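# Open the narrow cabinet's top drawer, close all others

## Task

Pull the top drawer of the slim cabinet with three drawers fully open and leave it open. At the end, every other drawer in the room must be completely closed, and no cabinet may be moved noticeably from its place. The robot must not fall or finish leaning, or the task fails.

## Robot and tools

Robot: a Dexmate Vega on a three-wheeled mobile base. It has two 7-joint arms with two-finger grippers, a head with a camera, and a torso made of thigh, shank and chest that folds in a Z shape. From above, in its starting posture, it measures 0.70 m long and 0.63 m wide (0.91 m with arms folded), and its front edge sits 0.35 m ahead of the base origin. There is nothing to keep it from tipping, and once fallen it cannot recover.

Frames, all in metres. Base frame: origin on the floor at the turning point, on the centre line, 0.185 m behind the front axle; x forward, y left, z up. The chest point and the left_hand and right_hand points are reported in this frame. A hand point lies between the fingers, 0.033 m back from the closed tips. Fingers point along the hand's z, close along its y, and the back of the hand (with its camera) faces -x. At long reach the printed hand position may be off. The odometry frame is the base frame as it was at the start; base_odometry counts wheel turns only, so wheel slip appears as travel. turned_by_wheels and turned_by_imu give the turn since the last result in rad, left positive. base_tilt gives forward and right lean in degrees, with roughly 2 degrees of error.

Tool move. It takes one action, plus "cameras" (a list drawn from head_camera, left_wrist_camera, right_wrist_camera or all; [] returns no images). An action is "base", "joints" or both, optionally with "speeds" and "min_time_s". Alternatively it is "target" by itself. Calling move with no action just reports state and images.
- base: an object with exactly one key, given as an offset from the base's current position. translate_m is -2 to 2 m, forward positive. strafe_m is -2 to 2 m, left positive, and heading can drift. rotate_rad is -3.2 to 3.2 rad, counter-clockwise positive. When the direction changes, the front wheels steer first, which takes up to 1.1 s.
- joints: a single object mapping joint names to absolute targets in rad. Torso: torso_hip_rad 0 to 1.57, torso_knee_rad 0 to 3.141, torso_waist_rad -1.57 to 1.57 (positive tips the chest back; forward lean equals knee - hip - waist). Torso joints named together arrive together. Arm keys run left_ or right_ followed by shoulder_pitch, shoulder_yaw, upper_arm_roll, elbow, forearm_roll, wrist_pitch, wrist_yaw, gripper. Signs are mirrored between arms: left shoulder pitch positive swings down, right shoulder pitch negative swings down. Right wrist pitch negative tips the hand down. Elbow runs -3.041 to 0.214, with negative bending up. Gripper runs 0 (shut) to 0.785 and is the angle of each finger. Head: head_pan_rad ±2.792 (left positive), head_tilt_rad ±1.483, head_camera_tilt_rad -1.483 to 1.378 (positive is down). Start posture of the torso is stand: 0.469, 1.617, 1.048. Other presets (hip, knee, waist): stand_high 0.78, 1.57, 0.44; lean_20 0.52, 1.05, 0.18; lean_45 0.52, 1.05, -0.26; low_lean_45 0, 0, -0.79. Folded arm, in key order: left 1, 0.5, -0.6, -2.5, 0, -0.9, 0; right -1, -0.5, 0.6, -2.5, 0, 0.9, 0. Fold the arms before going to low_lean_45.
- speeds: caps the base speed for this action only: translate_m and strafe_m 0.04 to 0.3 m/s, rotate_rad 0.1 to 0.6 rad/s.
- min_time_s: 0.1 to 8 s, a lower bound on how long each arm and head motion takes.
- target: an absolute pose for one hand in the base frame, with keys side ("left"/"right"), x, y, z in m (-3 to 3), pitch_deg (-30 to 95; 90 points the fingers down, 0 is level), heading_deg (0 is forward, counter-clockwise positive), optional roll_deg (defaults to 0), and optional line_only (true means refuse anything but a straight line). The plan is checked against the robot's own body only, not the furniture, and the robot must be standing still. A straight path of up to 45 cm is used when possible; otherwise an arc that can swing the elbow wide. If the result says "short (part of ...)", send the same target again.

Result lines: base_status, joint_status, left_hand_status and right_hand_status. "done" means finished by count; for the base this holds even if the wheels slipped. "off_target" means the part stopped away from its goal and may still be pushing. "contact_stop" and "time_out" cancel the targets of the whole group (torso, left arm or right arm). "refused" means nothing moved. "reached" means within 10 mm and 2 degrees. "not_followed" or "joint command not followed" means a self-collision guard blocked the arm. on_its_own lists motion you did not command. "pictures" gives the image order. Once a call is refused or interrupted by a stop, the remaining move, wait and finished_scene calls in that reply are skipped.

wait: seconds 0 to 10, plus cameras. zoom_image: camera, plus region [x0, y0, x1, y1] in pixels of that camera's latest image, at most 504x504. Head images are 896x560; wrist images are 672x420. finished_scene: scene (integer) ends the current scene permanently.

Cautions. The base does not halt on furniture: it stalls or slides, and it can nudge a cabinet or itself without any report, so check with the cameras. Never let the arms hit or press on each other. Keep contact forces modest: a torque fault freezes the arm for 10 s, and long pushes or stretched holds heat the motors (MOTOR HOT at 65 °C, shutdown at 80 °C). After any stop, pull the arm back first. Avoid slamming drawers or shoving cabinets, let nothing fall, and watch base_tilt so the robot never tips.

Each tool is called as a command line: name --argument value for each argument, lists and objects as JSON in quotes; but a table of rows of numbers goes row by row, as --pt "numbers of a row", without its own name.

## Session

move --joints '{"head_pan_rad": 0, "head_camera_tilt_rad": 0.3}'

move --joints '{"head_pan_rad": -1.2}' --cameras '["head_camera"]'

move --joints '{"head_pan_rad": -2.6}' --cameras '["head_camera"]'

move --joints '{"head_pan_rad": 2.6}' --cameras '["head_camera"]'

move --joints '{"head_pan_rad": 1.2}' --cameras '["head_camera"]'

Scene clock: 0.83 s.
Joint torques (N m): left_arm=[5.37 -0.3 -0.34 -2.02 0.23 -2.31 -0.1] | right_arm=[-4.59 -1.58 0.45 -2.46 0.22 2.77 -0.14]
Motor temperatures (°C): left_arm=[31 31 31 26 40 35 41] | right_arm=[30 27 33 31 36 36 33]
move: done
base_odometry: x=+0.000 y=+0.000 heading=+0.000
turned_by_wheels: +0.000
turned_by_imu: +0.000
base_tilt: forward=+0.0 right=+0.8
base_status: not commanded
joint_positions: torso_hip_rad=+0.469 torso_knee_rad=+1.617 torso_waist_rad=+1.048 left_shoulder_pitch_rad=+2.189 left_shoulder_yaw_rad=-0.007 left_upper_arm_roll_rad=+0.016 left_elbow_rad=-1.090 left_forearm_roll_rad=+0.013 left_wrist_pitch_rad=-0.515 left_wrist_yaw_rad=+0.020 left_gripper_rad=+0.005 right_shoulder_pitch_rad=-2.209 right_shoulder_yaw_rad=-0.016 right_upper_arm_roll_rad=+0.009 right_elbow_rad=-1.106 right_forearm_roll_rad=-0.010 right_wrist_pitch_rad=+0.494 right_wrist_yaw_rad=-0.018 right_gripper_rad=+0.005 head_pan_rad=+0.000 head_tilt_rad=+0.000 head_camera_tilt_rad=+0.300
joint_status: all done
chest: x=-0.0111 y=+0.0000 z=+1.4155 quat_wxyz=(+0.999, +0.000, +0.050, +0.000) (m; base frame)
left_hand: x=+0.2066 y=+0.2195 z=+0.6100 quat_wxyz=(+0.429, +0.002, +0.903, +0.000) pitch_deg=+39.1 heading_deg=-0.2 roll_deg=+0.1 back=up (m; base frame)
right_hand: x=+0.1929 y=-0.2468 z=+0.6050 quat_wxyz=(+0.418, -0.007, +0.908, -0.015) pitch_deg=+40.6 heading_deg=-1.6 roll_deg=-2.5 back=up (m; base frame)
pictures: head_camera, left_wrist_camera, right_wrist_camera

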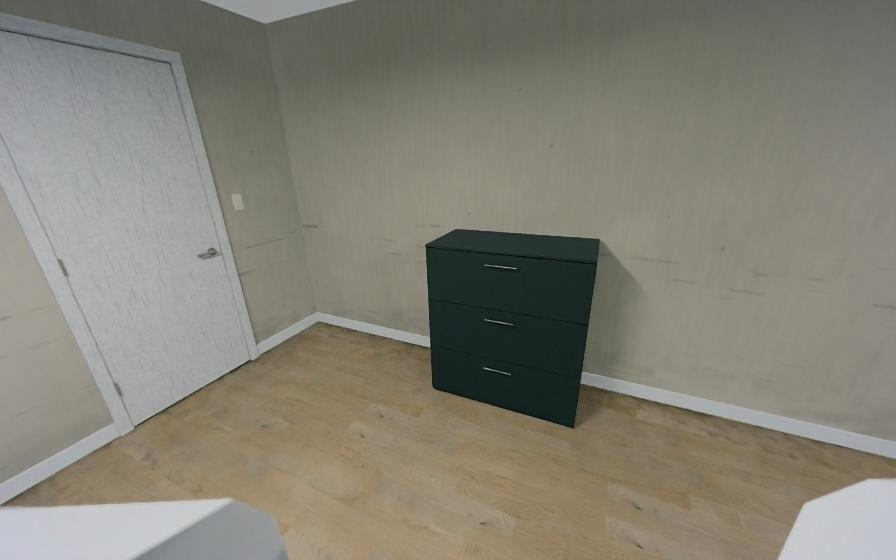

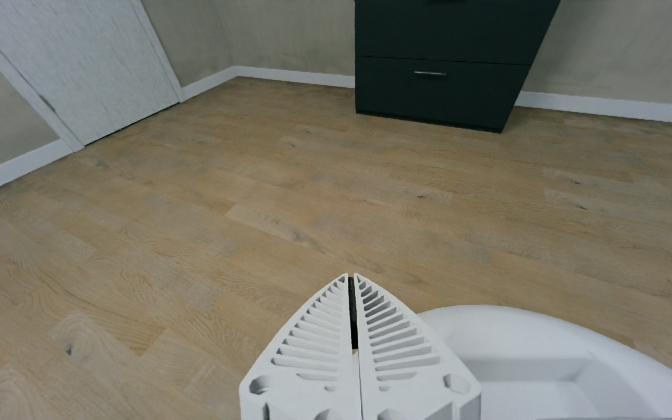

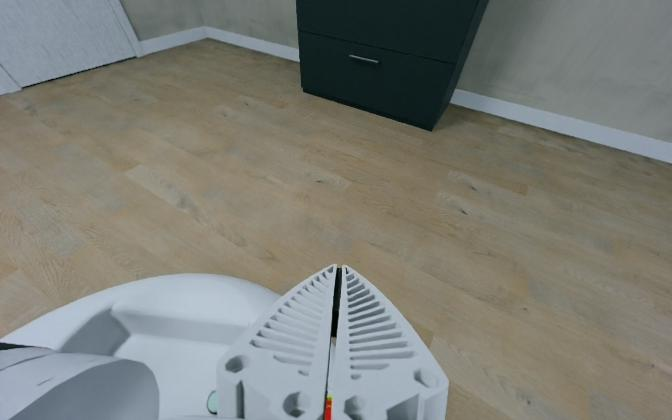

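Scene clock: 2.30 s.
Joint torques (N m): left_arm=[5.73 -0.9 -0.64 -3.87 0.14 -1.98 0.05] | right_arm=[-4.87 -3.39 0.44 -2.06 0.08 2.21 -0.1]
Motor temperatures (°C): left_arm=[31 31 31 26 40 35 41] | right_arm=[30 27 33 31 36 36 33]
move: done
base_odometry: x=+0.000 y=+0.000 heading=+0.000
turned_by_wheels: +0.000
turned_by_imu: +0.000
base_tilt: forward=+0.0 right=+0.7
base_status: not commanded
joint_positions: torso_hip_rad=+0.469 torso_knee_rad=+1.617 torso_waist_rad=+1.048 left_shoulder_pitch_rad=+2.189 left_shoulder_yaw_rad=-0.007 left_upper_arm_roll_rad=+0.016 left_elbow_rad=-1.090 left_forearm_roll_rad=+0.013 left_wrist_pitch_rad=-0.515 left_wrist_yaw_rad=+0.020 left_gripper_rad=+0.005 right_shoulder_pitch_rad=-2.209 right_shoulder_yaw_rad=-0.016 right_upper_arm_roll_rad=+0.009 right_elbow_rad=-1.106 right_forearm_roll_rad=-0.010 right_wrist_pitch_rad=+0.494 right_wrist_yaw_rad=-0.018 right_gripper_rad=+0.005 head_pan_rad=-1.200 head_tilt_rad=+0.000 head_camera_tilt_rad=+0.300
joint_status: all done
chest: x=-0.0111 y=+0.0000 z=+1.4155 quat_wxyz=(+0.999, +0.000, +0.050, +0.000) (m; base frame)
left_hand: x=+0.2066 y=+0.2195 z=+0.6100 quat_wxyz=(+0.429, +0.002, +0.903, +0.000) pitch_deg=+39.1 heading_deg=-0.2 roll_deg=+0.1 back=up (m; base frame)
right_hand: x=+0.1929 y=-0.2468 z=+0.6050 quat_wxyz=(+0.418, -0.007, +0.908, -0.015) pitch_deg=+40.6 heading_deg=-1.6 roll_deg=-2.5 back=up (m; base frame)
pictures: head_camera

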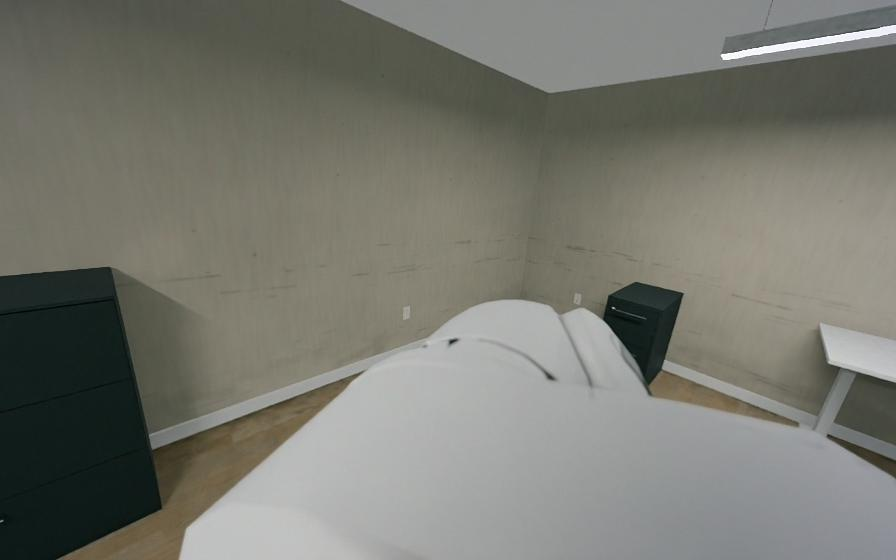

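Scene clock: 3.90 s.
Joint torques (N m): left_arm=[4.45 0.74 -1.46 -1.66 0.08 -2.25 -0.2] | right_arm=[-5.22 -1.55 0.64 -2.88 0.13 2.41 -0.06]
Motor temperatures (°C): left_arm=[31 31 31 26 40 35 41] | right_arm=[30 27 33 31 36 36 33]
move: done
base_odometry: x=+0.000 y=+0.000 heading=+0.000
turned_by_wheels: +0.000
turned_by_imu: +0.000
base_tilt: forward=+0.0 right=+0.8
base_status: not commanded
joint_positions: torso_hip_rad=+0.469 torso_knee_rad=+1.617 torso_waist_rad=+1.048 left_shoulder_pitch_rad=+2.189 left_shoulder_yaw_rad=-0.007 left_upper_arm_roll_rad=+0.016 left_elbow_rad=-1.090 left_forearm_roll_rad=+0.013 left_wrist_pitch_rad=-0.515 left_wrist_yaw_rad=+0.020 left_gripper_rad=+0.005 right_shoulder_pitch_rad=-2.209 right_shoulder_yaw_rad=-0.016 right_upper_arm_roll_rad=+0.009 right_elbow_rad=-1.106 right_forearm_roll_rad=-0.010 right_wrist_pitch_rad=+0.494 right_wrist_yaw_rad=-0.018 right_gripper_rad=+0.005 head_pan_rad=-2.600 head_tilt_rad=+0.000 head_camera_tilt_rad=+0.300
joint_status: all done
chest: x=-0.0111 y=+0.0000 z=+1.4155 quat_wxyz=(+0.999, +0.000, +0.050, +0.000) (m; base frame)
left_hand: x=+0.2066 y=+0.2195 z=+0.6100 quat_wxyz=(+0.429, +0.002, +0.903, +0.000) pitch_deg=+39.1 heading_deg=-0.2 roll_deg=+0.1 back=up (m; base frame)
right_hand: x=+0.1929 y=-0.2468 z=+0.6050 quat_wxyz=(+0.418, -0.007, +0.908, -0.015) pitch_deg=+40.6 heading_deg=-1.6 roll_deg=-2.5 back=up (m; base frame)
pictures: head_camera

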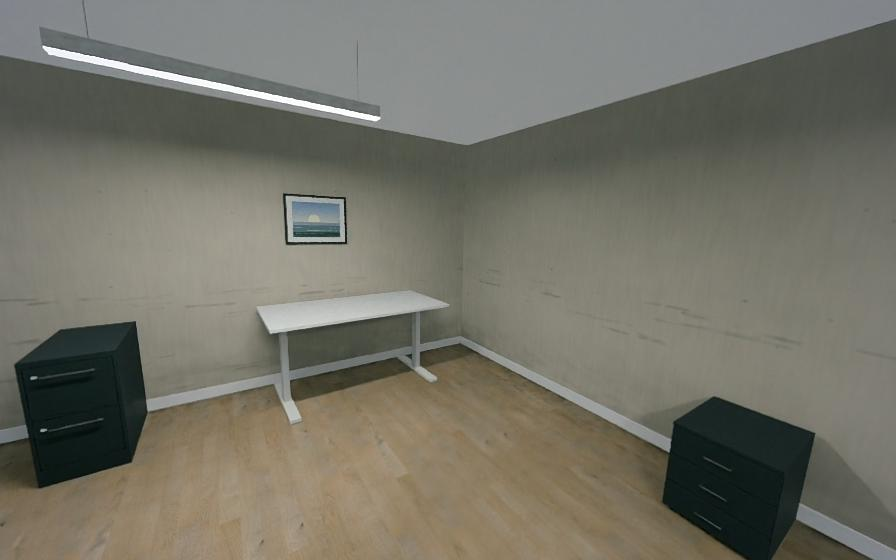

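Scene clock: 8.03 s.
Joint torques (N m): left_arm=[5.19 -0.61 -0.97 -2.49 0.23 -1.57 -0.2] | right_arm=[-4.08 -0.65 0.68 -1.74 0.08 3.26 -0.11]
Motor temperatures (°C): left_arm=[31 31 31 26 40 35 41] | right_arm=[30 27 33 31 36 36 33]
move: done
base_odometry: x=+0.000 y=+0.000 heading=+0.000
turned_by_wheels: +0.000
turned_by_imu: +0.000
base_tilt: forward=+0.0 right=+0.8
base_status: not commanded
joint_positions: torso_hip_rad=+0.469 torso_knee_rad=+1.617 torso_waist_rad=+1.048 left_shoulder_pitch_rad=+2.189 left_shoulder_yaw_rad=-0.007 left_upper_arm_roll_rad=+0.016 left_elbow_rad=-1.090 left_forearm_roll_rad=+0.013 left_wrist_pitch_rad=-0.515 left_wrist_yaw_rad=+0.020 left_gripper_rad=+0.005 right_shoulder_pitch_rad=-2.209 right_shoulder_yaw_rad=-0.016 right_upper_arm_roll_rad=+0.009 right_elbow_rad=-1.106 right_forearm_roll_rad=-0.010 right_wrist_pitch_rad=+0.494 right_wrist_yaw_rad=-0.018 right_gripper_rad=+0.005 head_pan_rad=+2.600 head_tilt_rad=+0.000 head_camera_tilt_rad=+0.300
joint_status: all done
chest: x=-0.0111 y=+0.0000 z=+1.4155 quat_wxyz=(+0.999, +0.000, +0.050, +0.000) (m; base frame)
left_hand: x=+0.2066 y=+0.2195 z=+0.6100 quat_wxyz=(+0.429, +0.002, +0.903, +0.000) pitch_deg=+39.1 heading_deg=-0.2 roll_deg=+0.1 back=up (m; base frame)
right_hand: x=+0.1929 y=-0.2468 z=+0.6050 quat_wxyz=(+0.418, -0.007, +0.908, -0.015) pitch_deg=+40.6 heading_deg=-1.6 roll_deg=-2.5 back=up (m; base frame)
pictures: head_camera

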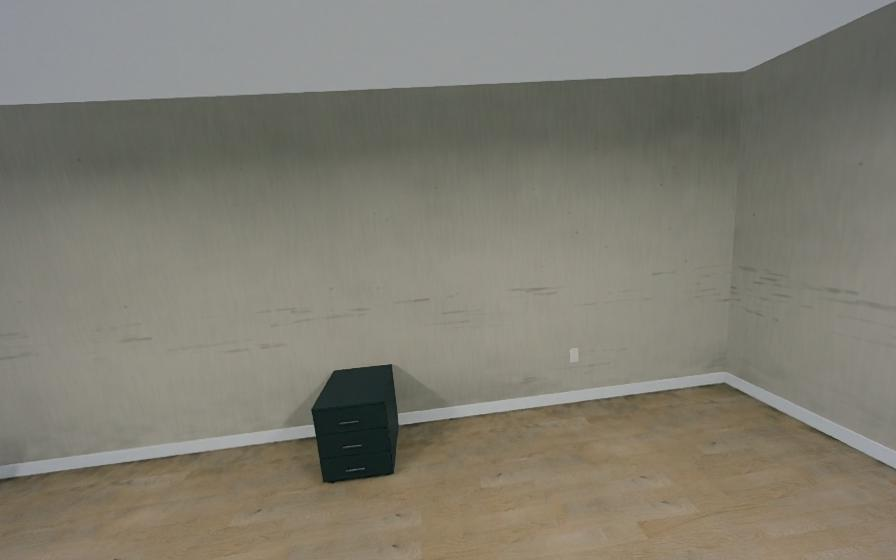

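Scene clock: 9.63 s.
Joint torques (N m): left_arm=[5.15 -0.33 -0.48 -2.54 0.33 -2.39 -0.26] | right_arm=[-3.61 -2.26 0.52 -1.36 0.18 3.09 -0.34]
Motor temperatures (°C): left_arm=[31 31 31 26 40 35 41] | right_arm=[30 27 33 31 36 36 33]
move: done
base_odometry: x=+0.000 y=+0.000 heading=+0.000
turned_by_wheels: +0.000
turned_by_imu: +0.000
base_tilt: forward=+0.1 right=+0.7
base_status: not commanded
joint_positions: torso_hip_rad=+0.469 torso_knee_rad=+1.617 torso_waist_rad=+1.048 left_shoulder_pitch_rad=+2.189 left_shoulder_yaw_rad=-0.007 left_upper_arm_roll_rad=+0.016 left_elbow_rad=-1.090 left_forearm_roll_rad=+0.013 left_wrist_pitch_rad=-0.515 left_wrist_yaw_rad=+0.020 left_gripper_rad=+0.005 right_shoulder_pitch_rad=-2.209 right_shoulder_yaw_rad=-0.016 right_upper_arm_roll_rad=+0.009 right_elbow_rad=-1.106 right_forearm_roll_rad=-0.010 right_wrist_pitch_rad=+0.494 right_wrist_yaw_rad=-0.018 right_gripper_rad=+0.005 head_pan_rad=+1.200 head_tilt_rad=+0.000 head_camera_tilt_rad=+0.300
joint_status: all done
chest: x=-0.0111 y=+0.0000 z=+1.4155 quat_wxyz=(+0.999, +0.000, +0.050, +0.000) (m; base frame)
left_hand: x=+0.2066 y=+0.2195 z=+0.6100 quat_wxyz=(+0.429, +0.002, +0.903, +0.000) pitch_deg=+39.1 heading_deg=-0.2 roll_deg=+0.1 back=up (m; base frame)
right_hand: x=+0.1929 y=-0.2468 z=+0.6050 quat_wxyz=(+0.418, -0.007, +0.908, -0.015) pitch_deg=+40.6 heading_deg=-1.6 roll_deg=-2.5 back=up (m; base frame)
pictures: head_camera

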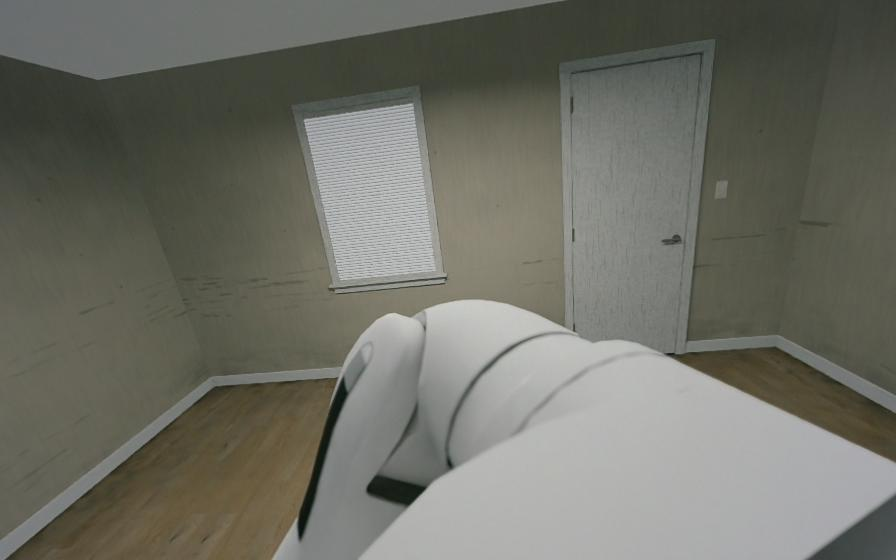

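move --base '{"rotate_rad": 2.85}' --joints '{"head_pan_rad": 0, "head_camera_tilt_rad": 0.5, "right_shoulder_pitch_rad": -1, "right_shoulder_yaw_rad": -0.5, "right_upper_arm_roll_rad": 0.6, "right_elbow_rad": -2.5, "right_forearm_roll_rad": 0, "right_wrist_pitch_rad": 0.9, "right_wrist_yaw_rad": 0}' --cameras '["head_camera"]'

zoom_image --camera "head_camera" --region '[330, 160, 570, 400]'

Scene clock: 16.40 s.
Joint torques (N m): left_arm=[4.56 -0.67 -1.42 -3.17 0.29 -2 -0.08] | right_arm=[23.51 -8.45 5.32 1.12 0.51 -1.89 0.06]
Motor temperatures (°C): left_arm=[31 31 31 26 40 35 41] | right_arm=[30 27 33 31 36 36 33]
move: done
base_odometry: x=+0.003 y=+0.000 heading=+2.859
turned_by_wheels: +2.859
turned_by_imu: +2.843
base_tilt: forward=+0.1 right=+0.8
base_status: done
joint_positions: torso_hip_rad=+0.469 torso_knee_rad=+1.617 torso_waist_rad=+1.048 left_shoulder_pitch_rad=+2.189 left_shoulder_yaw_rad=-0.007 left_upper_arm_roll_rad=+0.016 left_elbow_rad=-1.090 left_forearm_roll_rad=+0.013 left_wrist_pitch_rad=-0.515 left_wrist_yaw_rad=+0.020 left_gripper_rad=+0.005 right_shoulder_pitch_rad=-1.002 right_shoulder_yaw_rad=-0.499 right_upper_arm_roll_rad=+0.599 right_elbow_rad=-2.498 right_forearm_roll_rad=+0.000 right_wrist_pitch_rad=+0.900 right_wrist_yaw_rad=+0.000 right_gripper_rad=+0.005 head_pan_rad=+0.000 head_tilt_rad=+0.000 head_camera_tilt_rad=+0.500
joint_status: all done
chest: x=-0.0111 y=+0.0000 z=+1.4155 quat_wxyz=(+0.999, +0.000, +0.050, +0.000) (m; base frame)
left_hand: x=+0.2066 y=+0.2195 z=+0.6100 quat_wxyz=(+0.429, +0.002, +0.903, +0.000) pitch_deg=+39.1 heading_deg=-0.2 roll_deg=+0.1 back=up (m; base frame)
right_hand: x=-0.0227 y=-0.1541 z=+1.7174 quat_wxyz=(+0.840, -0.204, -0.397, -0.309) pitch_deg=-37.0 heading_deg=+132.5 roll_deg=+7.0 back=down (m; base frame)
pictures: head_camera

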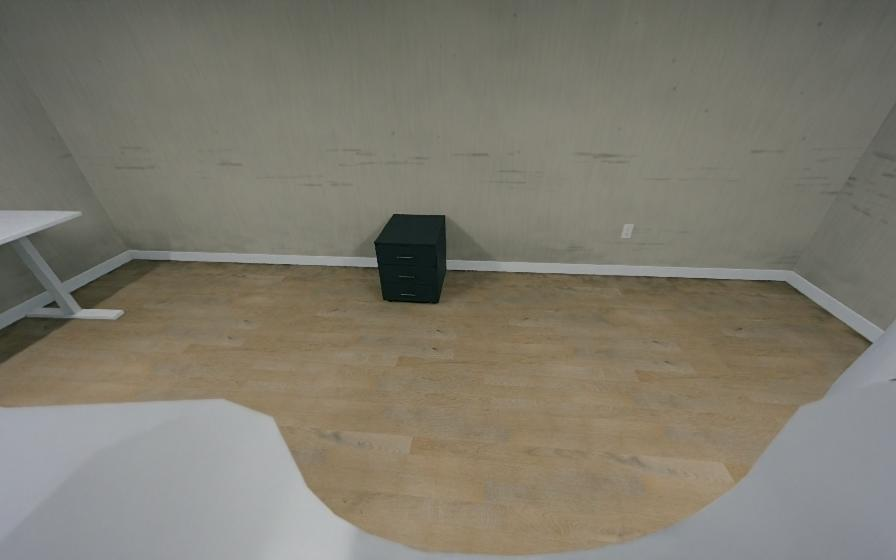

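Scaled by 2.100 from the camera's 896x560 image, which has a finer 960x600 frame.

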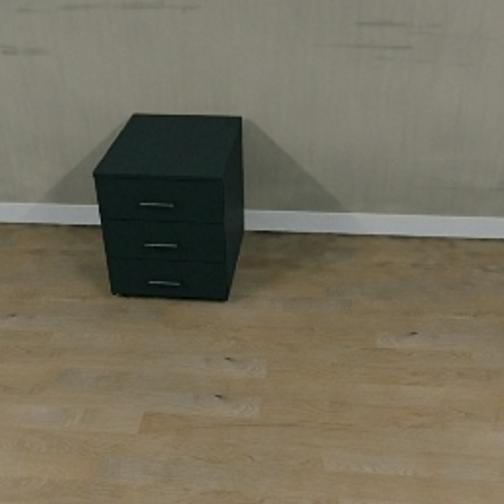

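move --base '{"rotate_rad": -0.035}' --joints '{"left_shoulder_pitch_rad": 0.796, "left_shoulder_yaw_rad": 0.256, "left_upper_arm_roll_rad": 0.411, "left_elbow_rad": -0.696, "left_forearm_roll_rad": 1.093, "left_wrist_pitch_rad": 0.054, "left_wrist_yaw_rad": 0.737, "left_gripper_rad": 0.35}' --cameras '[]'

move --base '{"strafe_m": 0.09}' --cameras '[]'

move --base '{"translate_m": 0.9}' --joints '{"torso_hip_rad": 0.22, "torso_knee_rad": 0.7, "torso_waist_rad": -0.3, "head_camera_tilt_rad": 0.1}' --cameras '["head_camera", "left_wrist_camera"]'

Scene clock: 23.17 s.
Joint torques (N m): left_arm=[-34.41 5.19 -1.62 -6.95 0.15 0.06 1.36] | right_arm=[23.05 -6.31 6.09 -0.43 0.36 -2.4 0.06]
Motor temperatures (°C): left_arm=[31 31 31 26 40 35 41] | right_arm=[30 27 33 31 36 36 33]
move: done
base_odometry: x=+0.003 y=+0.000 heading=+2.824
turned_by_wheels: -0.035
turned_by_imu: -0.035
base_tilt: forward=+0.1 right=+0.8
base_status: done
joint_positions: torso_hip_rad=+0.469 torso_knee_rad=+1.617 torso_waist_rad=+1.048 left_shoulder_pitch_rad=+0.800 left_shoulder_yaw_rad=+0.255 left_upper_arm_roll_rad=+0.409 left_elbow_rad=-0.697 left_forearm_roll_rad=+1.090 left_wrist_pitch_rad=+0.052 left_wrist_yaw_rad=+0.734 left_gripper_rad=+0.350 right_shoulder_pitch_rad=-1.000 right_shoulder_yaw_rad=-0.500 right_upper_arm_roll_rad=+0.600 right_elbow_rad=-2.500 right_forearm_roll_rad=+0.000 right_wrist_pitch_rad=+0.900 right_wrist_yaw_rad=+0.000 right_gripper_rad=+0.005 head_pan_rad=+0.000 head_tilt_rad=+0.000 head_camera_tilt_rad=+0.500
joint_status: all done
chest: x=-0.0111 y=+0.0000 z=+1.4155 quat_wxyz=(+0.999, +0.000, +0.050, +0.000) (m; base frame)
left_hand: x=+0.8525 y=+0.2806 z=+1.2360 quat_wxyz=(+0.603, +0.370, +0.373, +0.600) pitch_deg=-26.6 heading_deg=+0.1 roll_deg=+89.6 (m; base frame)
right_hand: x=-0.0239 y=-0.1534 z=+1.7167 quat_wxyz=(+0.839, -0.205, -0.398, -0.310) pitch_deg=-36.8 heading_deg=+132.5 roll_deg=+7.0 back=down (m; base frame)
pictures: none
No camera images: "cameras" was empty.

Scene clock: 25.30 s.
Joint torques (N m): left_arm=[-34.07 5.85 -2.1 -5.73 0.16 0.09 1.49] | right_arm=[22.36 -7.06 4.71 1.35 0.65 -2.38 -0.2]
Motor temperatures (°C): left_arm=[31 31 31 26 40 35 41] | right_arm=[30 27 33 31 36 36 33]
move: done
base_odometry: x=-0.025 y=-0.085 heading=+2.826
turned_by_wheels: +0.002
turned_by_imu: +0.002
base_tilt: forward=+0.1 right=+0.8
base_status: done
joint_positions: torso_hip_rad=+0.469 torso_knee_rad=+1.617 torso_waist_rad=+1.048 left_shoulder_pitch_rad=+0.796 left_shoulder_yaw_rad=+0.256 left_upper_arm_roll_rad=+0.411 left_elbow_rad=-0.696 left_forearm_roll_rad=+1.093 left_wrist_pitch_rad=+0.054 left_wrist_yaw_rad=+0.737 left_gripper_rad=+0.350 right_shoulder_pitch_rad=-1.000 right_shoulder_yaw_rad=-0.500 right_upper_arm_roll_rad=+0.600 right_elbow_rad=-2.500 right_forearm_roll_rad=+0.000 right_wrist_pitch_rad=+0.900 right_wrist_yaw_rad=+0.000 right_gripper_rad=+0.005 head_pan_rad=+0.000 head_tilt_rad=+0.000 head_camera_tilt_rad=+0.500
joint_status: not commanded
chest: x=-0.0111 y=+0.0000 z=+1.4155 quat_wxyz=(+0.999, +0.000, +0.050, +0.000) (m; base frame)
left_hand: x=+0.8529 y=+0.2807 z=+1.2393 quat_wxyz=(+0.603, +0.370, +0.370, +0.603) pitch_deg=-26.9 heading_deg=+0.0 roll_deg=+90.0 (m; base frame)
right_hand: x=-0.0239 y=-0.1534 z=+1.7167 quat_wxyz=(+0.839, -0.205, -0.398, -0.310) pitch_deg=-36.8 heading_deg=+132.5 roll_deg=+7.0 back=down (m; base frame)
pictures: none
No camera images: "cameras" was empty.

Scene clock: 31.57 s.
Joint torques (N m): left_arm=[-16.31 5.83 -1.05 -3.78 -0.15 0.02 1.39] | right_arm=[16.31 -7.23 7.29 -1.13 0.98 -1.12 -1.07]
Motor temperatures (°C): left_arm=[32 31 31 26 40 35 41] | right_arm=[30 27 33 31 36 36 33]
move: done
base_odometry: x=-0.880 y=+0.193 heading=+2.827
turned_by_wheels: +0.001
turned_by_imu: +0.003
base_tilt: forward=+0.0 right=+0.8
base_status: done
joint_positions: torso_hip_rad=+0.220 torso_knee_rad=+0.700 torso_waist_rad=-0.300 left_shoulder_pitch_rad=+0.796 left_shoulder_yaw_rad=+0.256 left_upper_arm_roll_rad=+0.411 left_elbow_rad=-0.696 left_forearm_roll_rad=+1.093 left_wrist_pitch_rad=+0.054 left_wrist_yaw_rad=+0.737 left_gripper_rad=+0.350 right_shoulder_pitch_rad=-1.000 right_shoulder_yaw_rad=-0.500 right_upper_arm_roll_rad=+0.600 right_elbow_rad=-2.500 right_forearm_roll_rad=+0.000 right_wrist_pitch_rad=+0.900 right_wrist_yaw_rad=+0.000 right_gripper_rad=+0.005 head_pan_rad=+0.000 head_tilt_rad=+0.000 head_camera_tilt_rad=+0.100
joint_status: all done
chest: x=+0.0887 y=+0.0000 z=+1.1022 quat_wxyz=(+0.925, +0.000, +0.380, +0.000) (m; base frame)
left_hand: x=+0.6498 y=+0.2807 z=+0.4220 quat_wxyz=(+0.445, +0.550, +0.550, +0.445) pitch_deg=+12.0 heading_deg=+0.0 roll_deg=-90.0 (m; base frame)
right_hand: x=+0.2682 y=-0.1534 z=+1.3444 quat_wxyz=(+0.924, -0.296, -0.096, -0.224) pitch_deg=-53.7 heading_deg=+94.3 roll_deg=+58.5 back=down (m; base frame)
pictures: head_camera, left_wrist_camera

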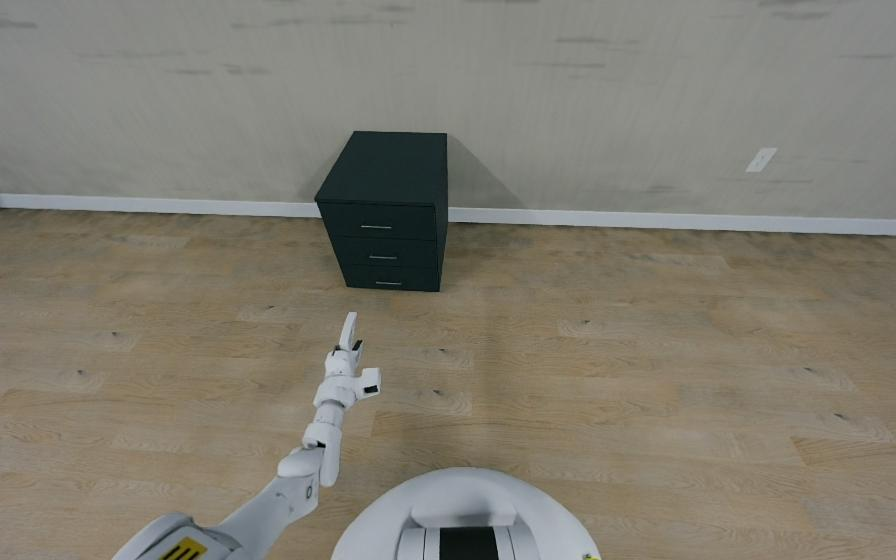

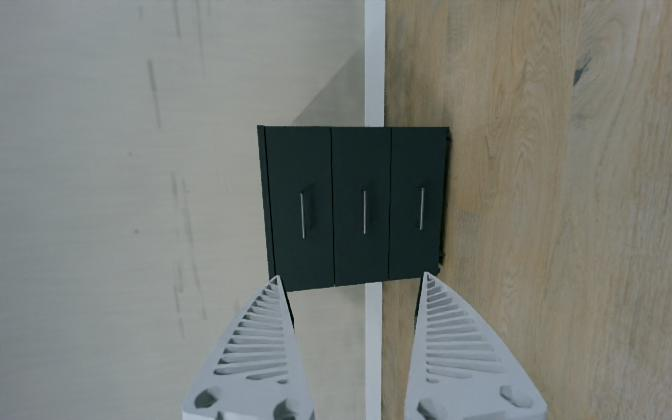

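move --target '{"side": "left", "x": 0.65, "y": 0.245, "z": 0.417, "pitch_deg": 12, "heading_deg": 0, "roll_deg": 90}' --cameras '[]'

move --base '{"translate_m": 0.37}' --speeds '{"translate_m": 0.2}' --cameras '["head_camera", "left_wrist_camera"]'

Scene clock: 33.43 s.
Joint torques (N m): left_arm=[-16.65 -1.69 0.46 -3.72 0.19 0.2 1.69] | right_arm=[17.46 -7.78 8.33 -2.08 1.02 -1.94 -1.09]
Motor temperatures (°C): left_arm=[32 31 31 26 40 35 41] | right_arm=[30 27 33 31 36 36 33]
move: done
base_odometry: x=-0.880 y=+0.193 heading=+2.827
turned_by_wheels: +0.000
turned_by_imu: +0.000
base_tilt: forward=+0.1 right=+0.7
base_status: not commanded
joint_positions: torso_hip_rad=+0.220 torso_knee_rad=+0.700 torso_waist_rad=-0.300 left_shoulder_pitch_rad=+0.772 left_shoulder_yaw_rad=+0.188 left_upper_arm_roll_rad=+0.435 left_elbow_rad=-0.648 left_forearm_roll_rad=+1.109 left_wrist_pitch_rad=+0.101 left_wrist_yaw_rad=+0.760 left_gripper_rad=+0.350 right_shoulder_pitch_rad=-1.000 right_shoulder_yaw_rad=-0.500 right_upper_arm_roll_rad=+0.600 right_elbow_rad=-2.500 right_forearm_roll_rad=+0.000 right_wrist_pitch_rad=+0.900 right_wrist_yaw_rad=+0.000 right_gripper_rad=+0.005 head_pan_rad=+0.000 head_tilt_rad=+0.000 head_camera_tilt_rad=+0.100
joint_status: not commanded
chest: x=+0.0887 y=+0.0000 z=+1.1022 quat_wxyz=(+0.925, +0.000, +0.380, +0.000) (m; base frame)
left_hand: x=+0.6498 y=+0.2472 z=+0.4170 quat_wxyz=(+0.445, +0.550, +0.550, +0.445) pitch_deg=+12.0 heading_deg=+0.0 roll_deg=-90.0 (m; base frame)
left_hand_status: reached (straight line, planned for 0.6 s): 2 mm and 0.0 deg off.
right_hand: x=+0.2682 y=-0.1534 z=+1.3444 quat_wxyz=(+0.924, -0.296, -0.096, -0.224) pitch_deg=-53.7 heading_deg=+94.3 roll_deg=+58.5 back=down (m; base frame)
pictures: none
No camera images: "cameras" was empty.

Scene clock: 36.43 s.
Joint torques (N m): left_arm=[-16.74 -2.42 0.51 -3.89 0.29 0.83 1.5] | right_arm=[17.41 -6.38 7.93 -2.48 1.08 -1.45 -1.18]
Motor temperatures (°C): left_arm=[32 31 31 26 40 35 41] | right_arm=[30 27 33 31 36 36 33]
move: done
base_odometry: x=-1.232 y=+0.307 heading=+2.828
turned_by_wheels: +0.001
turned_by_imu: +0.000
base_tilt: forward=+0.1 right=+0.8
base_status: done
joint_positions: torso_hip_rad=+0.220 torso_knee_rad=+0.700 torso_waist_rad=-0.300 left_shoulder_pitch_rad=+0.771 left_shoulder_yaw_rad=+0.184 left_upper_arm_roll_rad=+0.436 left_elbow_rad=-0.645 left_forearm_roll_rad=+1.110 left_wrist_pitch_rad=+0.104 left_wrist_yaw_rad=+0.761 left_gripper_rad=+0.350 right_shoulder_pitch_rad=-1.000 right_shoulder_yaw_rad=-0.500 right_upper_arm_roll_rad=+0.600 right_elbow_rad=-2.500 right_forearm_roll_rad=+0.000 right_wrist_pitch_rad=+0.900 right_wrist_yaw_rad=+0.000 right_gripper_rad=+0.005 head_pan_rad=+0.000 head_tilt_rad=+0.000 head_camera_tilt_rad=+0.100
joint_status: not commanded
chest: x=+0.0887 y=+0.0000 z=+1.1022 quat_wxyz=(+0.925, +0.000, +0.380, +0.000) (m; base frame)
left_hand: x=+0.6498 y=+0.2452 z=+0.4167 quat_wxyz=(+0.445, +0.550, +0.550, +0.445) pitch_deg=+12.0 heading_deg=+0.0 roll_deg=-90.0 (m; base frame)
right_hand: x=+0.2682 y=-0.1534 z=+1.3444 quat_wxyz=(+0.924, -0.296, -0.096, -0.224) pitch_deg=-53.7 heading_deg=+94.3 roll_deg=+58.5 back=down (m; base frame)
pictures: head_camera, left_wrist_camera

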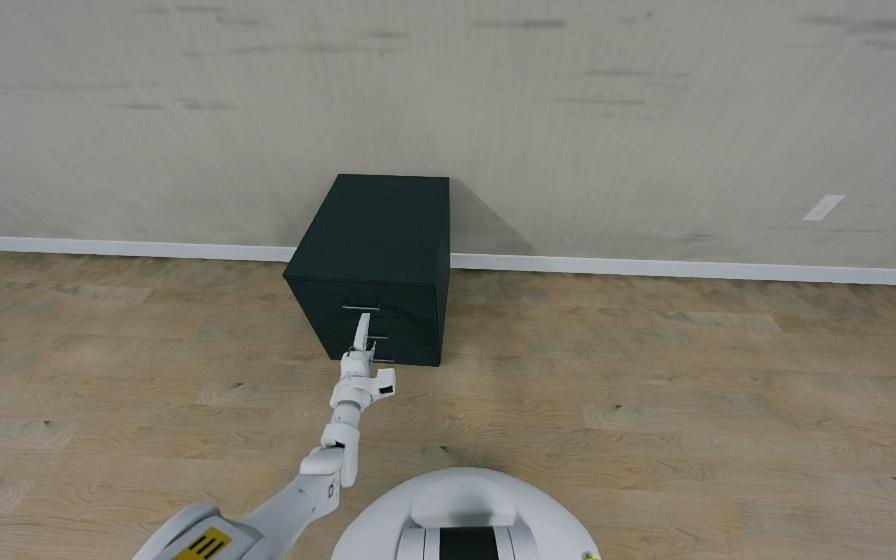

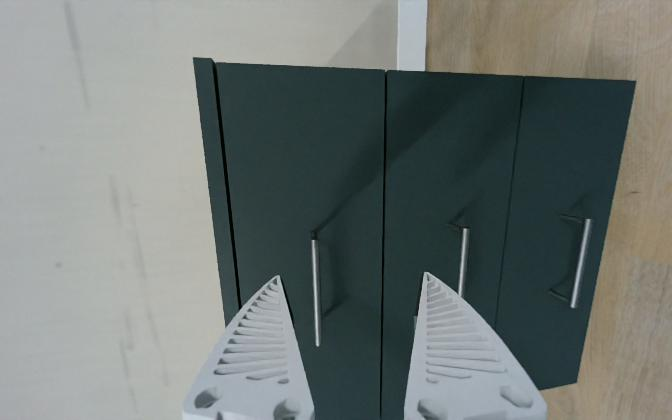

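move --target '{"side": "left", "x": 0.65, "y": 0.27, "z": 0.422, "pitch_deg": 12, "heading_deg": 0, "roll_deg": 90}' --cameras '[]'

move --base '{"translate_m": 0.09}' --speeds '{"translate_m": 0.07}' --cameras '["left_wrist_camera"]'

Scene clock: 38.10 s.
Joint torques (N m): left_arm=[-6.74 3.67 -6.2 -3.17 -0.05 -0.01 0.98] | right_arm=[16.9 -7.4 7.69 -1.42 0.87 -1.48 -1.12]
Motor temperatures (°C): left_arm=[32 31 31 26 40 35 41] | right_arm=[30 27 33 31 36 36 33]
move: done
base_odometry: x=-1.232 y=+0.307 heading=+2.828
turned_by_wheels: +0.000
turned_by_imu: +0.000
base_tilt: forward=+0.1 right=+0.7
base_status: not commanded
joint_positions: torso_hip_rad=+0.220 torso_knee_rad=+0.700 torso_waist_rad=-0.300 left_shoulder_pitch_rad=+0.798 left_shoulder_yaw_rad=+0.236 left_upper_arm_roll_rad=+0.418 left_elbow_rad=-0.702 left_forearm_roll_rad=+1.100 left_wrist_pitch_rad=+0.076 left_wrist_yaw_rad=+0.734 left_gripper_rad=+0.350 right_shoulder_pitch_rad=-1.000 right_shoulder_yaw_rad=-0.500 right_upper_arm_roll_rad=+0.600 right_elbow_rad=-2.500 right_forearm_roll_rad=+0.000 right_wrist_pitch_rad=+0.900 right_wrist_yaw_rad=+0.000 right_gripper_rad=+0.005 head_pan_rad=+0.000 head_tilt_rad=+0.000 head_camera_tilt_rad=+0.100
joint_status: not commanded
chest: x=+0.0887 y=+0.0000 z=+1.1022 quat_wxyz=(+0.925, +0.000, +0.380, +0.000) (m; base frame)
left_hand: x=+0.6500 y=+0.2683 z=+0.4216 quat_wxyz=(+0.445, +0.550, +0.550, +0.445) pitch_deg=+12.0 heading_deg=+0.0 roll_deg=+90.0 (m; base frame)
left_hand_status: reached (straight line, planned for 0.5 s): 2 mm and 0.0 deg off.
right_hand: x=+0.2682 y=-0.1534 z=+1.3444 quat_wxyz=(+0.924, -0.296, -0.096, -0.224) pitch_deg=-53.7 heading_deg=+94.3 roll_deg=+58.5 back=down (m; base frame)
pictures: none
No camera images: "cameras" was empty.

Scene clock: 40.23 s.
Joint torques (N m): left_arm=[-17.04 5.04 -4.88 -5.18 0.09 -0.75 0.27] | right_arm=[17 -8.08 7.6 -1.85 1.13 -0.72 -1.34]
Motor temperatures (°C): left_arm=[32 31 31 26 40 35 41] | right_arm=[30 27 33 31 36 36 33]
move: done
base_odometry: x=-1.318 y=+0.335 heading=+2.829
turned_by_wheels: +0.001
turned_by_imu: +0.001
base_tilt: forward=+0.1 right=+0.8
base_status: done
joint_positions: torso_hip_rad=+0.220 torso_knee_rad=+0.700 torso_waist_rad=-0.300 left_shoulder_pitch_rad=+0.800 left_shoulder_yaw_rad=+0.240 left_upper_arm_roll_rad=+0.417 left_elbow_rad=-0.706 left_forearm_roll_rad=+1.099 left_wrist_pitch_rad=+0.074 left_wrist_yaw_rad=+0.733 left_gripper_rad=+0.350 right_shoulder_pitch_rad=-1.000 right_shoulder_yaw_rad=-0.500 right_upper_arm_roll_rad=+0.600 right_elbow_rad=-2.500 right_forearm_roll_rad=+0.000 right_wrist_pitch_rad=+0.900 right_wrist_yaw_rad=+0.000 right_gripper_rad=+0.005 head_pan_rad=+0.000 head_tilt_rad=+0.000 head_camera_tilt_rad=+0.100
joint_status: not commanded
chest: x=+0.0887 y=+0.0000 z=+1.1022 quat_wxyz=(+0.925, +0.000, +0.380, +0.000) (m; base frame)
left_hand: x=+0.6497 y=+0.2700 z=+0.4218 quat_wxyz=(+0.445, +0.550, +0.550, +0.445) pitch_deg=+12.0 heading_deg=+0.0 roll_deg=-90.0 (m; base frame)
right_hand: x=+0.2682 y=-0.1534 z=+1.3444 quat_wxyz=(+0.924, -0.296, -0.096, -0.224) pitch_deg=-53.7 heading_deg=+94.3 roll_deg=+58.5 back=down (m; base frame)
pictures: left_wrist_camera

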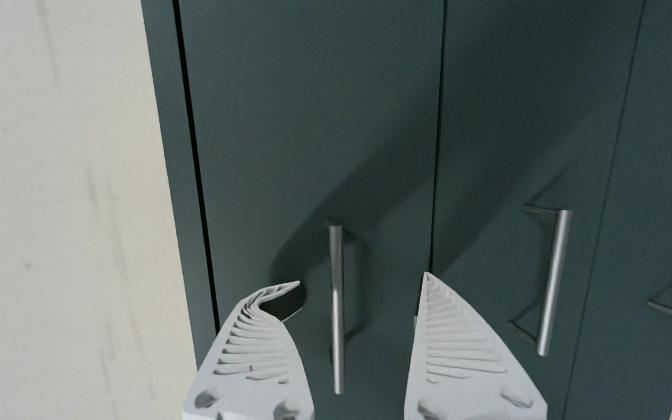

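move --joints '{"left_gripper_rad": 0.0}' --cameras '["left_wrist_camera"]'

move --base '{"translate_m": -0.3}' --speeds '{"translate_m": 0.09}' --cameras '["head_camera", "left_wrist_camera"]'

Scene clock: 41.40 s.
Joint torques (N m): left_arm=[-32.04 2.72 -5.88 -9.31 0.97 -0.12 1.24] | right_arm=[17.41 -6.78 7.67 -1.64 0.95 -1.33 -1.1]
Motor temperatures (°C): left_arm=[32 31 31 26 40 35 41] | right_arm=[30 27 33 31 36 36 33]
move: done
base_odometry: x=-1.318 y=+0.335 heading=+2.829
turned_by_wheels: +0.000
turned_by_imu: +0.000
base_tilt: forward=+0.0 right=+0.8
base_status: not commanded
joint_positions: torso_hip_rad=+0.220 torso_knee_rad=+0.700 torso_waist_rad=-0.300 left_shoulder_pitch_rad=+0.800 left_shoulder_yaw_rad=+0.240 left_upper_arm_roll_rad=+0.417 left_elbow_rad=-0.706 left_forearm_roll_rad=+1.099 left_wrist_pitch_rad=+0.074 left_wrist_yaw_rad=+0.732 left_gripper_rad=+0.000 right_shoulder_pitch_rad=-1.000 right_shoulder_yaw_rad=-0.500 right_upper_arm_roll_rad=+0.600 right_elbow_rad=-2.500 right_forearm_roll_rad=+0.000 right_wrist_pitch_rad=+0.900 right_wrist_yaw_rad=+0.000 right_gripper_rad=+0.005 head_pan_rad=+0.000 head_tilt_rad=+0.000 head_camera_tilt_rad=+0.100
joint_status: all done
chest: x=+0.0887 y=+0.0000 z=+1.1021 quat_wxyz=(+0.925, +0.000, +0.380, +0.000) (m; base frame)
left_hand: x=+0.6492 y=+0.2701 z=+0.4211 quat_wxyz=(+0.444, +0.550, +0.550, +0.445) pitch_deg=+12.1 heading_deg=+0.0 roll_deg=-90.0 (m; base frame)
right_hand: x=+0.2683 y=-0.1534 z=+1.3444 quat_wxyz=(+0.924, -0.296, -0.096, -0.224) pitch_deg=-53.7 heading_deg=+94.3 roll_deg=+58.5 back=down (m; base frame)
pictures: left_wrist_camera

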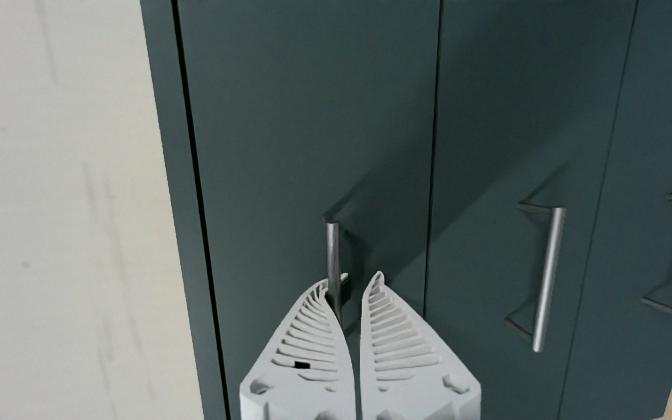

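Scene clock: 45.60 s.
Joint torques (N m): left_arm=[-1.24 -5.67 5.43 -1.86 2.94 -3.47 -1.91] | right_arm=[16.76 -7.51 7.59 -2.5 1.07 -1.19 -1.15]
Motor temperatures (°C): left_arm=[31 31 31 26 40 35 41] | right_arm=[30 27 33 31 36 36 33]
move: done
base_odometry: x=-1.032 y=+0.243 heading=+2.830
turned_by_wheels: +0.001
turned_by_imu: +0.002
base_tilt: forward=+0.0 right=+0.8
base_status: done
joint_positions: torso_hip_rad=+0.220 torso_knee_rad=+0.700 torso_waist_rad=-0.300 left_shoulder_pitch_rad=+0.799 left_shoulder_yaw_rad=+0.240 left_upper_arm_roll_rad=+0.416 left_elbow_rad=-0.707 left_forearm_roll_rad=+1.098 left_wrist_pitch_rad=+0.075 left_wrist_yaw_rad=+0.734 left_gripper_rad=+0.000 right_shoulder_pitch_rad=-1.000 right_shoulder_yaw_rad=-0.500 right_upper_arm_roll_rad=+0.600 right_elbow_rad=-2.500 right_forearm_roll_rad=+0.000 right_wrist_pitch_rad=+0.900 right_wrist_yaw_rad=+0.000 right_gripper_rad=+0.005 head_pan_rad=+0.000 head_tilt_rad=+0.000 head_camera_tilt_rad=+0.100
joint_status: not commanded
chest: x=+0.0885 y=+0.0000 z=+1.1022 quat_wxyz=(+0.925, +0.000, +0.380, +0.000) (m; base frame)
left_hand: x=+0.6504 y=+0.2710 z=+0.4230 quat_wxyz=(+0.445, +0.549, +0.549, +0.446) pitch_deg=+11.9 heading_deg=+0.1 roll_deg=-90.0 (m; base frame)
right_hand: x=+0.2679 y=-0.1534 z=+1.3445 quat_wxyz=(+0.924, -0.296, -0.096, -0.224) pitch_deg=-53.7 heading_deg=+94.3 roll_deg=+58.5 back=down (m; base frame)
pictures: head_camera, left_wrist_camera

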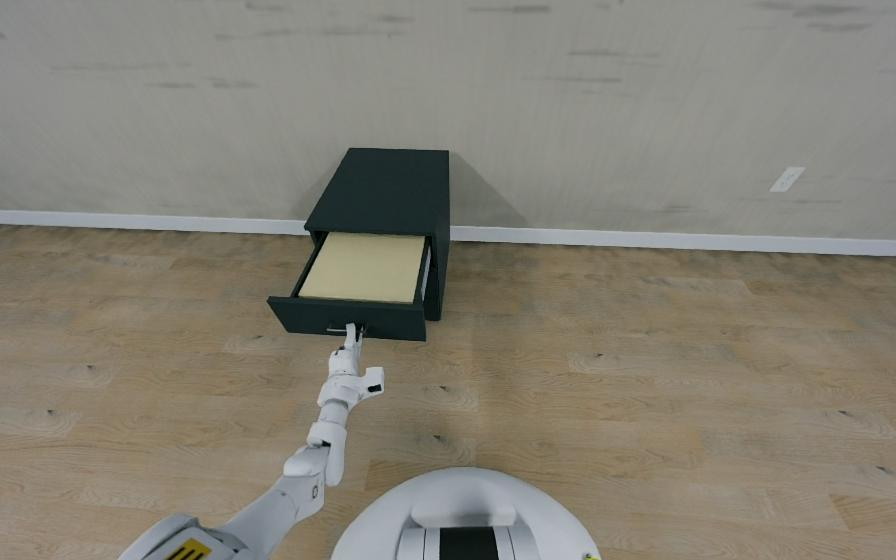

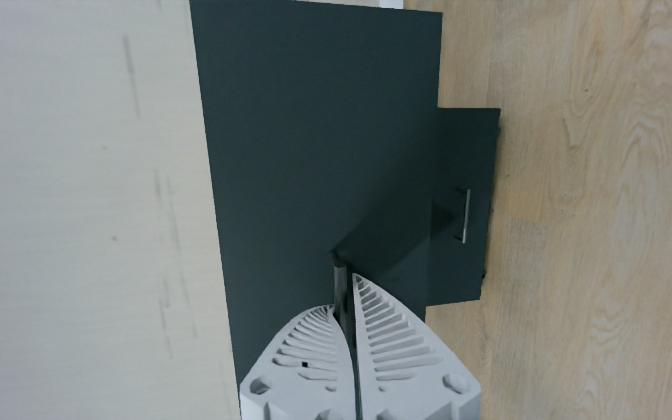

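move --base '{"translate_m": -0.06}' --speeds '{"translate_m": 0.06}' --cameras '["head_camera"]'

move --base '{"translate_m": -0.03}' --speeds '{"translate_m": 0.05}' --cameras '["head_camera", "left_wrist_camera"]'

Scene clock: 47.50 s.
Joint torques (N m): left_arm=[-2.09 -5.72 5.76 -1.27 2.84 -4.04 -2.04] | right_arm=[17.83 -8.8 7.85 -1.94 1.13 -1.79 -1.02]
Motor temperatures (°C): left_arm=[31 31 31 26 40 35 41] | right_arm=[30 27 33 31 36 36 33]
move: done
base_odometry: x=-0.975 y=+0.225 heading=+2.831
turned_by_wheels: +0.001
turned_by_imu: +0.002
base_tilt: forward=+0.0 right=+0.8
base_status: done
joint_positions: torso_hip_rad=+0.220 torso_knee_rad=+0.700 torso_waist_rad=-0.300 left_shoulder_pitch_rad=+0.799 left_shoulder_yaw_rad=+0.240 left_upper_arm_roll_rad=+0.416 left_elbow_rad=-0.707 left_forearm_roll_rad=+1.098 left_wrist_pitch_rad=+0.075 left_wrist_yaw_rad=+0.734 left_gripper_rad=+0.000 right_shoulder_pitch_rad=-1.000 right_shoulder_yaw_rad=-0.500 right_upper_arm_roll_rad=+0.600 right_elbow_rad=-2.500 right_forearm_roll_rad=+0.000 right_wrist_pitch_rad=+0.900 right_wrist_yaw_rad=+0.000 right_gripper_rad=+0.005 head_pan_rad=+0.000 head_tilt_rad=+0.000 head_camera_tilt_rad=+0.100
joint_status: not commanded
chest: x=+0.0884 y=+0.0000 z=+1.1022 quat_wxyz=(+0.925, +0.000, +0.380, +0.000) (m; base frame)
left_hand: x=+0.6504 y=+0.2709 z=+0.4231 quat_wxyz=(+0.445, +0.549, +0.549, +0.446) pitch_deg=+11.9 heading_deg=+0.1 roll_deg=-90.0 (m; base frame)
right_hand: x=+0.2679 y=-0.1534 z=+1.3445 quat_wxyz=(+0.924, -0.296, -0.096, -0.224) pitch_deg=-53.7 heading_deg=+94.3 roll_deg=+58.5 back=down (m; base frame)
pictures: head_camera

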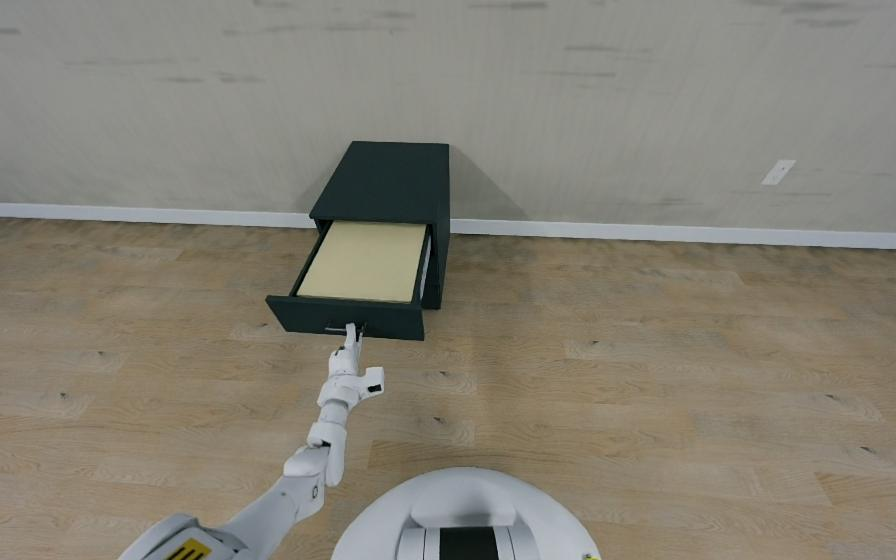

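Scene clock: 48.93 s.
Joint torques (N m): left_arm=[-1.38 -3.93 5.22 -0.08 2.37 -3.15 -2.2] | right_arm=[18.19 -8.24 7.92 -2 1.13 -0.49 -1.04]
Motor temperatures (°C): left_arm=[31 31 31 26 40 35 41] | right_arm=[30 27 33 31 36 36 33]
move: done
base_odometry: x=-0.947 y=+0.216 heading=+2.832
turned_by_wheels: +0.001
turned_by_imu: +0.001
base_tilt: forward=+0.1 right=+0.8
base_status: done
joint_positions: torso_hip_rad=+0.220 torso_knee_rad=+0.700 torso_waist_rad=-0.300 left_shoulder_pitch_rad=+0.799 left_shoulder_yaw_rad=+0.240 left_upper_arm_roll_rad=+0.416 left_elbow_rad=-0.707 left_forearm_roll_rad=+1.098 left_wrist_pitch_rad=+0.075 left_wrist_yaw_rad=+0.734 left_gripper_rad=+0.000 right_shoulder_pitch_rad=-1.000 right_shoulder_yaw_rad=-0.500 right_upper_arm_roll_rad=+0.600 right_elbow_rad=-2.500 right_forearm_roll_rad=+0.000 right_wrist_pitch_rad=+0.900 right_wrist_yaw_rad=+0.000 right_gripper_rad=+0.005 head_pan_rad=+0.000 head_tilt_rad=+0.000 head_camera_tilt_rad=+0.100
joint_status: not commanded
chest: x=+0.0884 y=+0.0000 z=+1.1022 quat_wxyz=(+0.925, +0.000, +0.380, +0.000) (m; base frame)
left_hand: x=+0.6505 y=+0.2709 z=+0.4232 quat_wxyz=(+0.445, +0.549, +0.549, +0.446) pitch_deg=+11.9 heading_deg=+0.1 roll_deg=-90.0 (m; base frame)
right_hand: x=+0.2679 y=-0.1533 z=+1.3446 quat_wxyz=(+0.924, -0.296, -0.096, -0.224) pitch_deg=-53.7 heading_deg=+94.3 roll_deg=+58.5 back=down (m; base frame)
pictures: head_camera, left_wrist_camera

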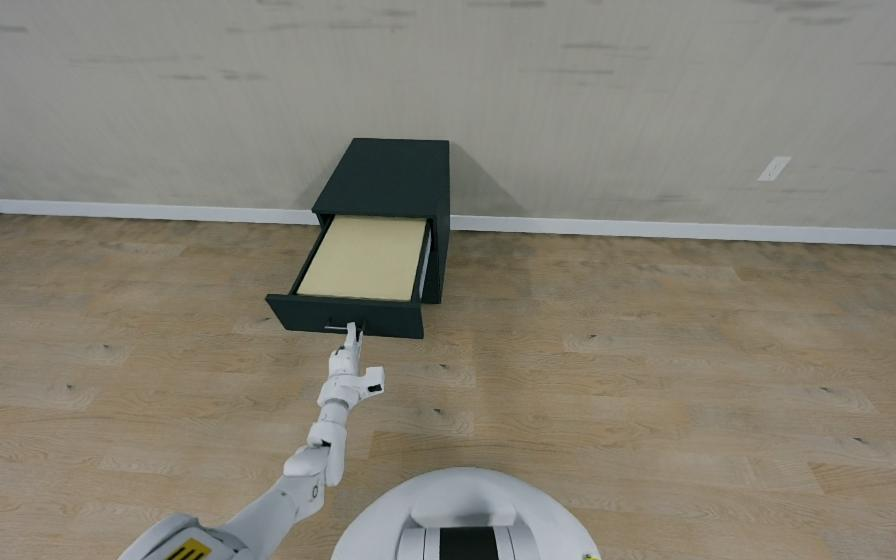

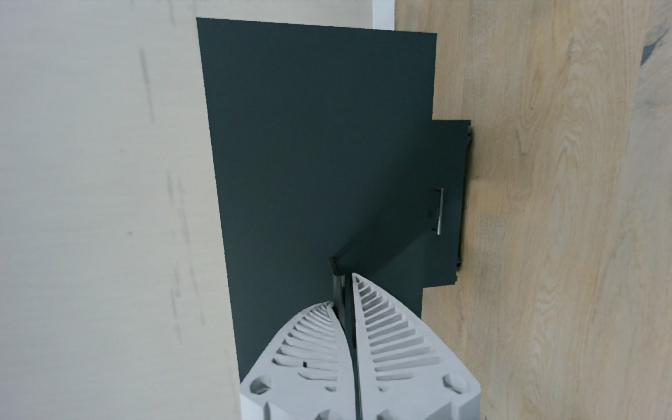

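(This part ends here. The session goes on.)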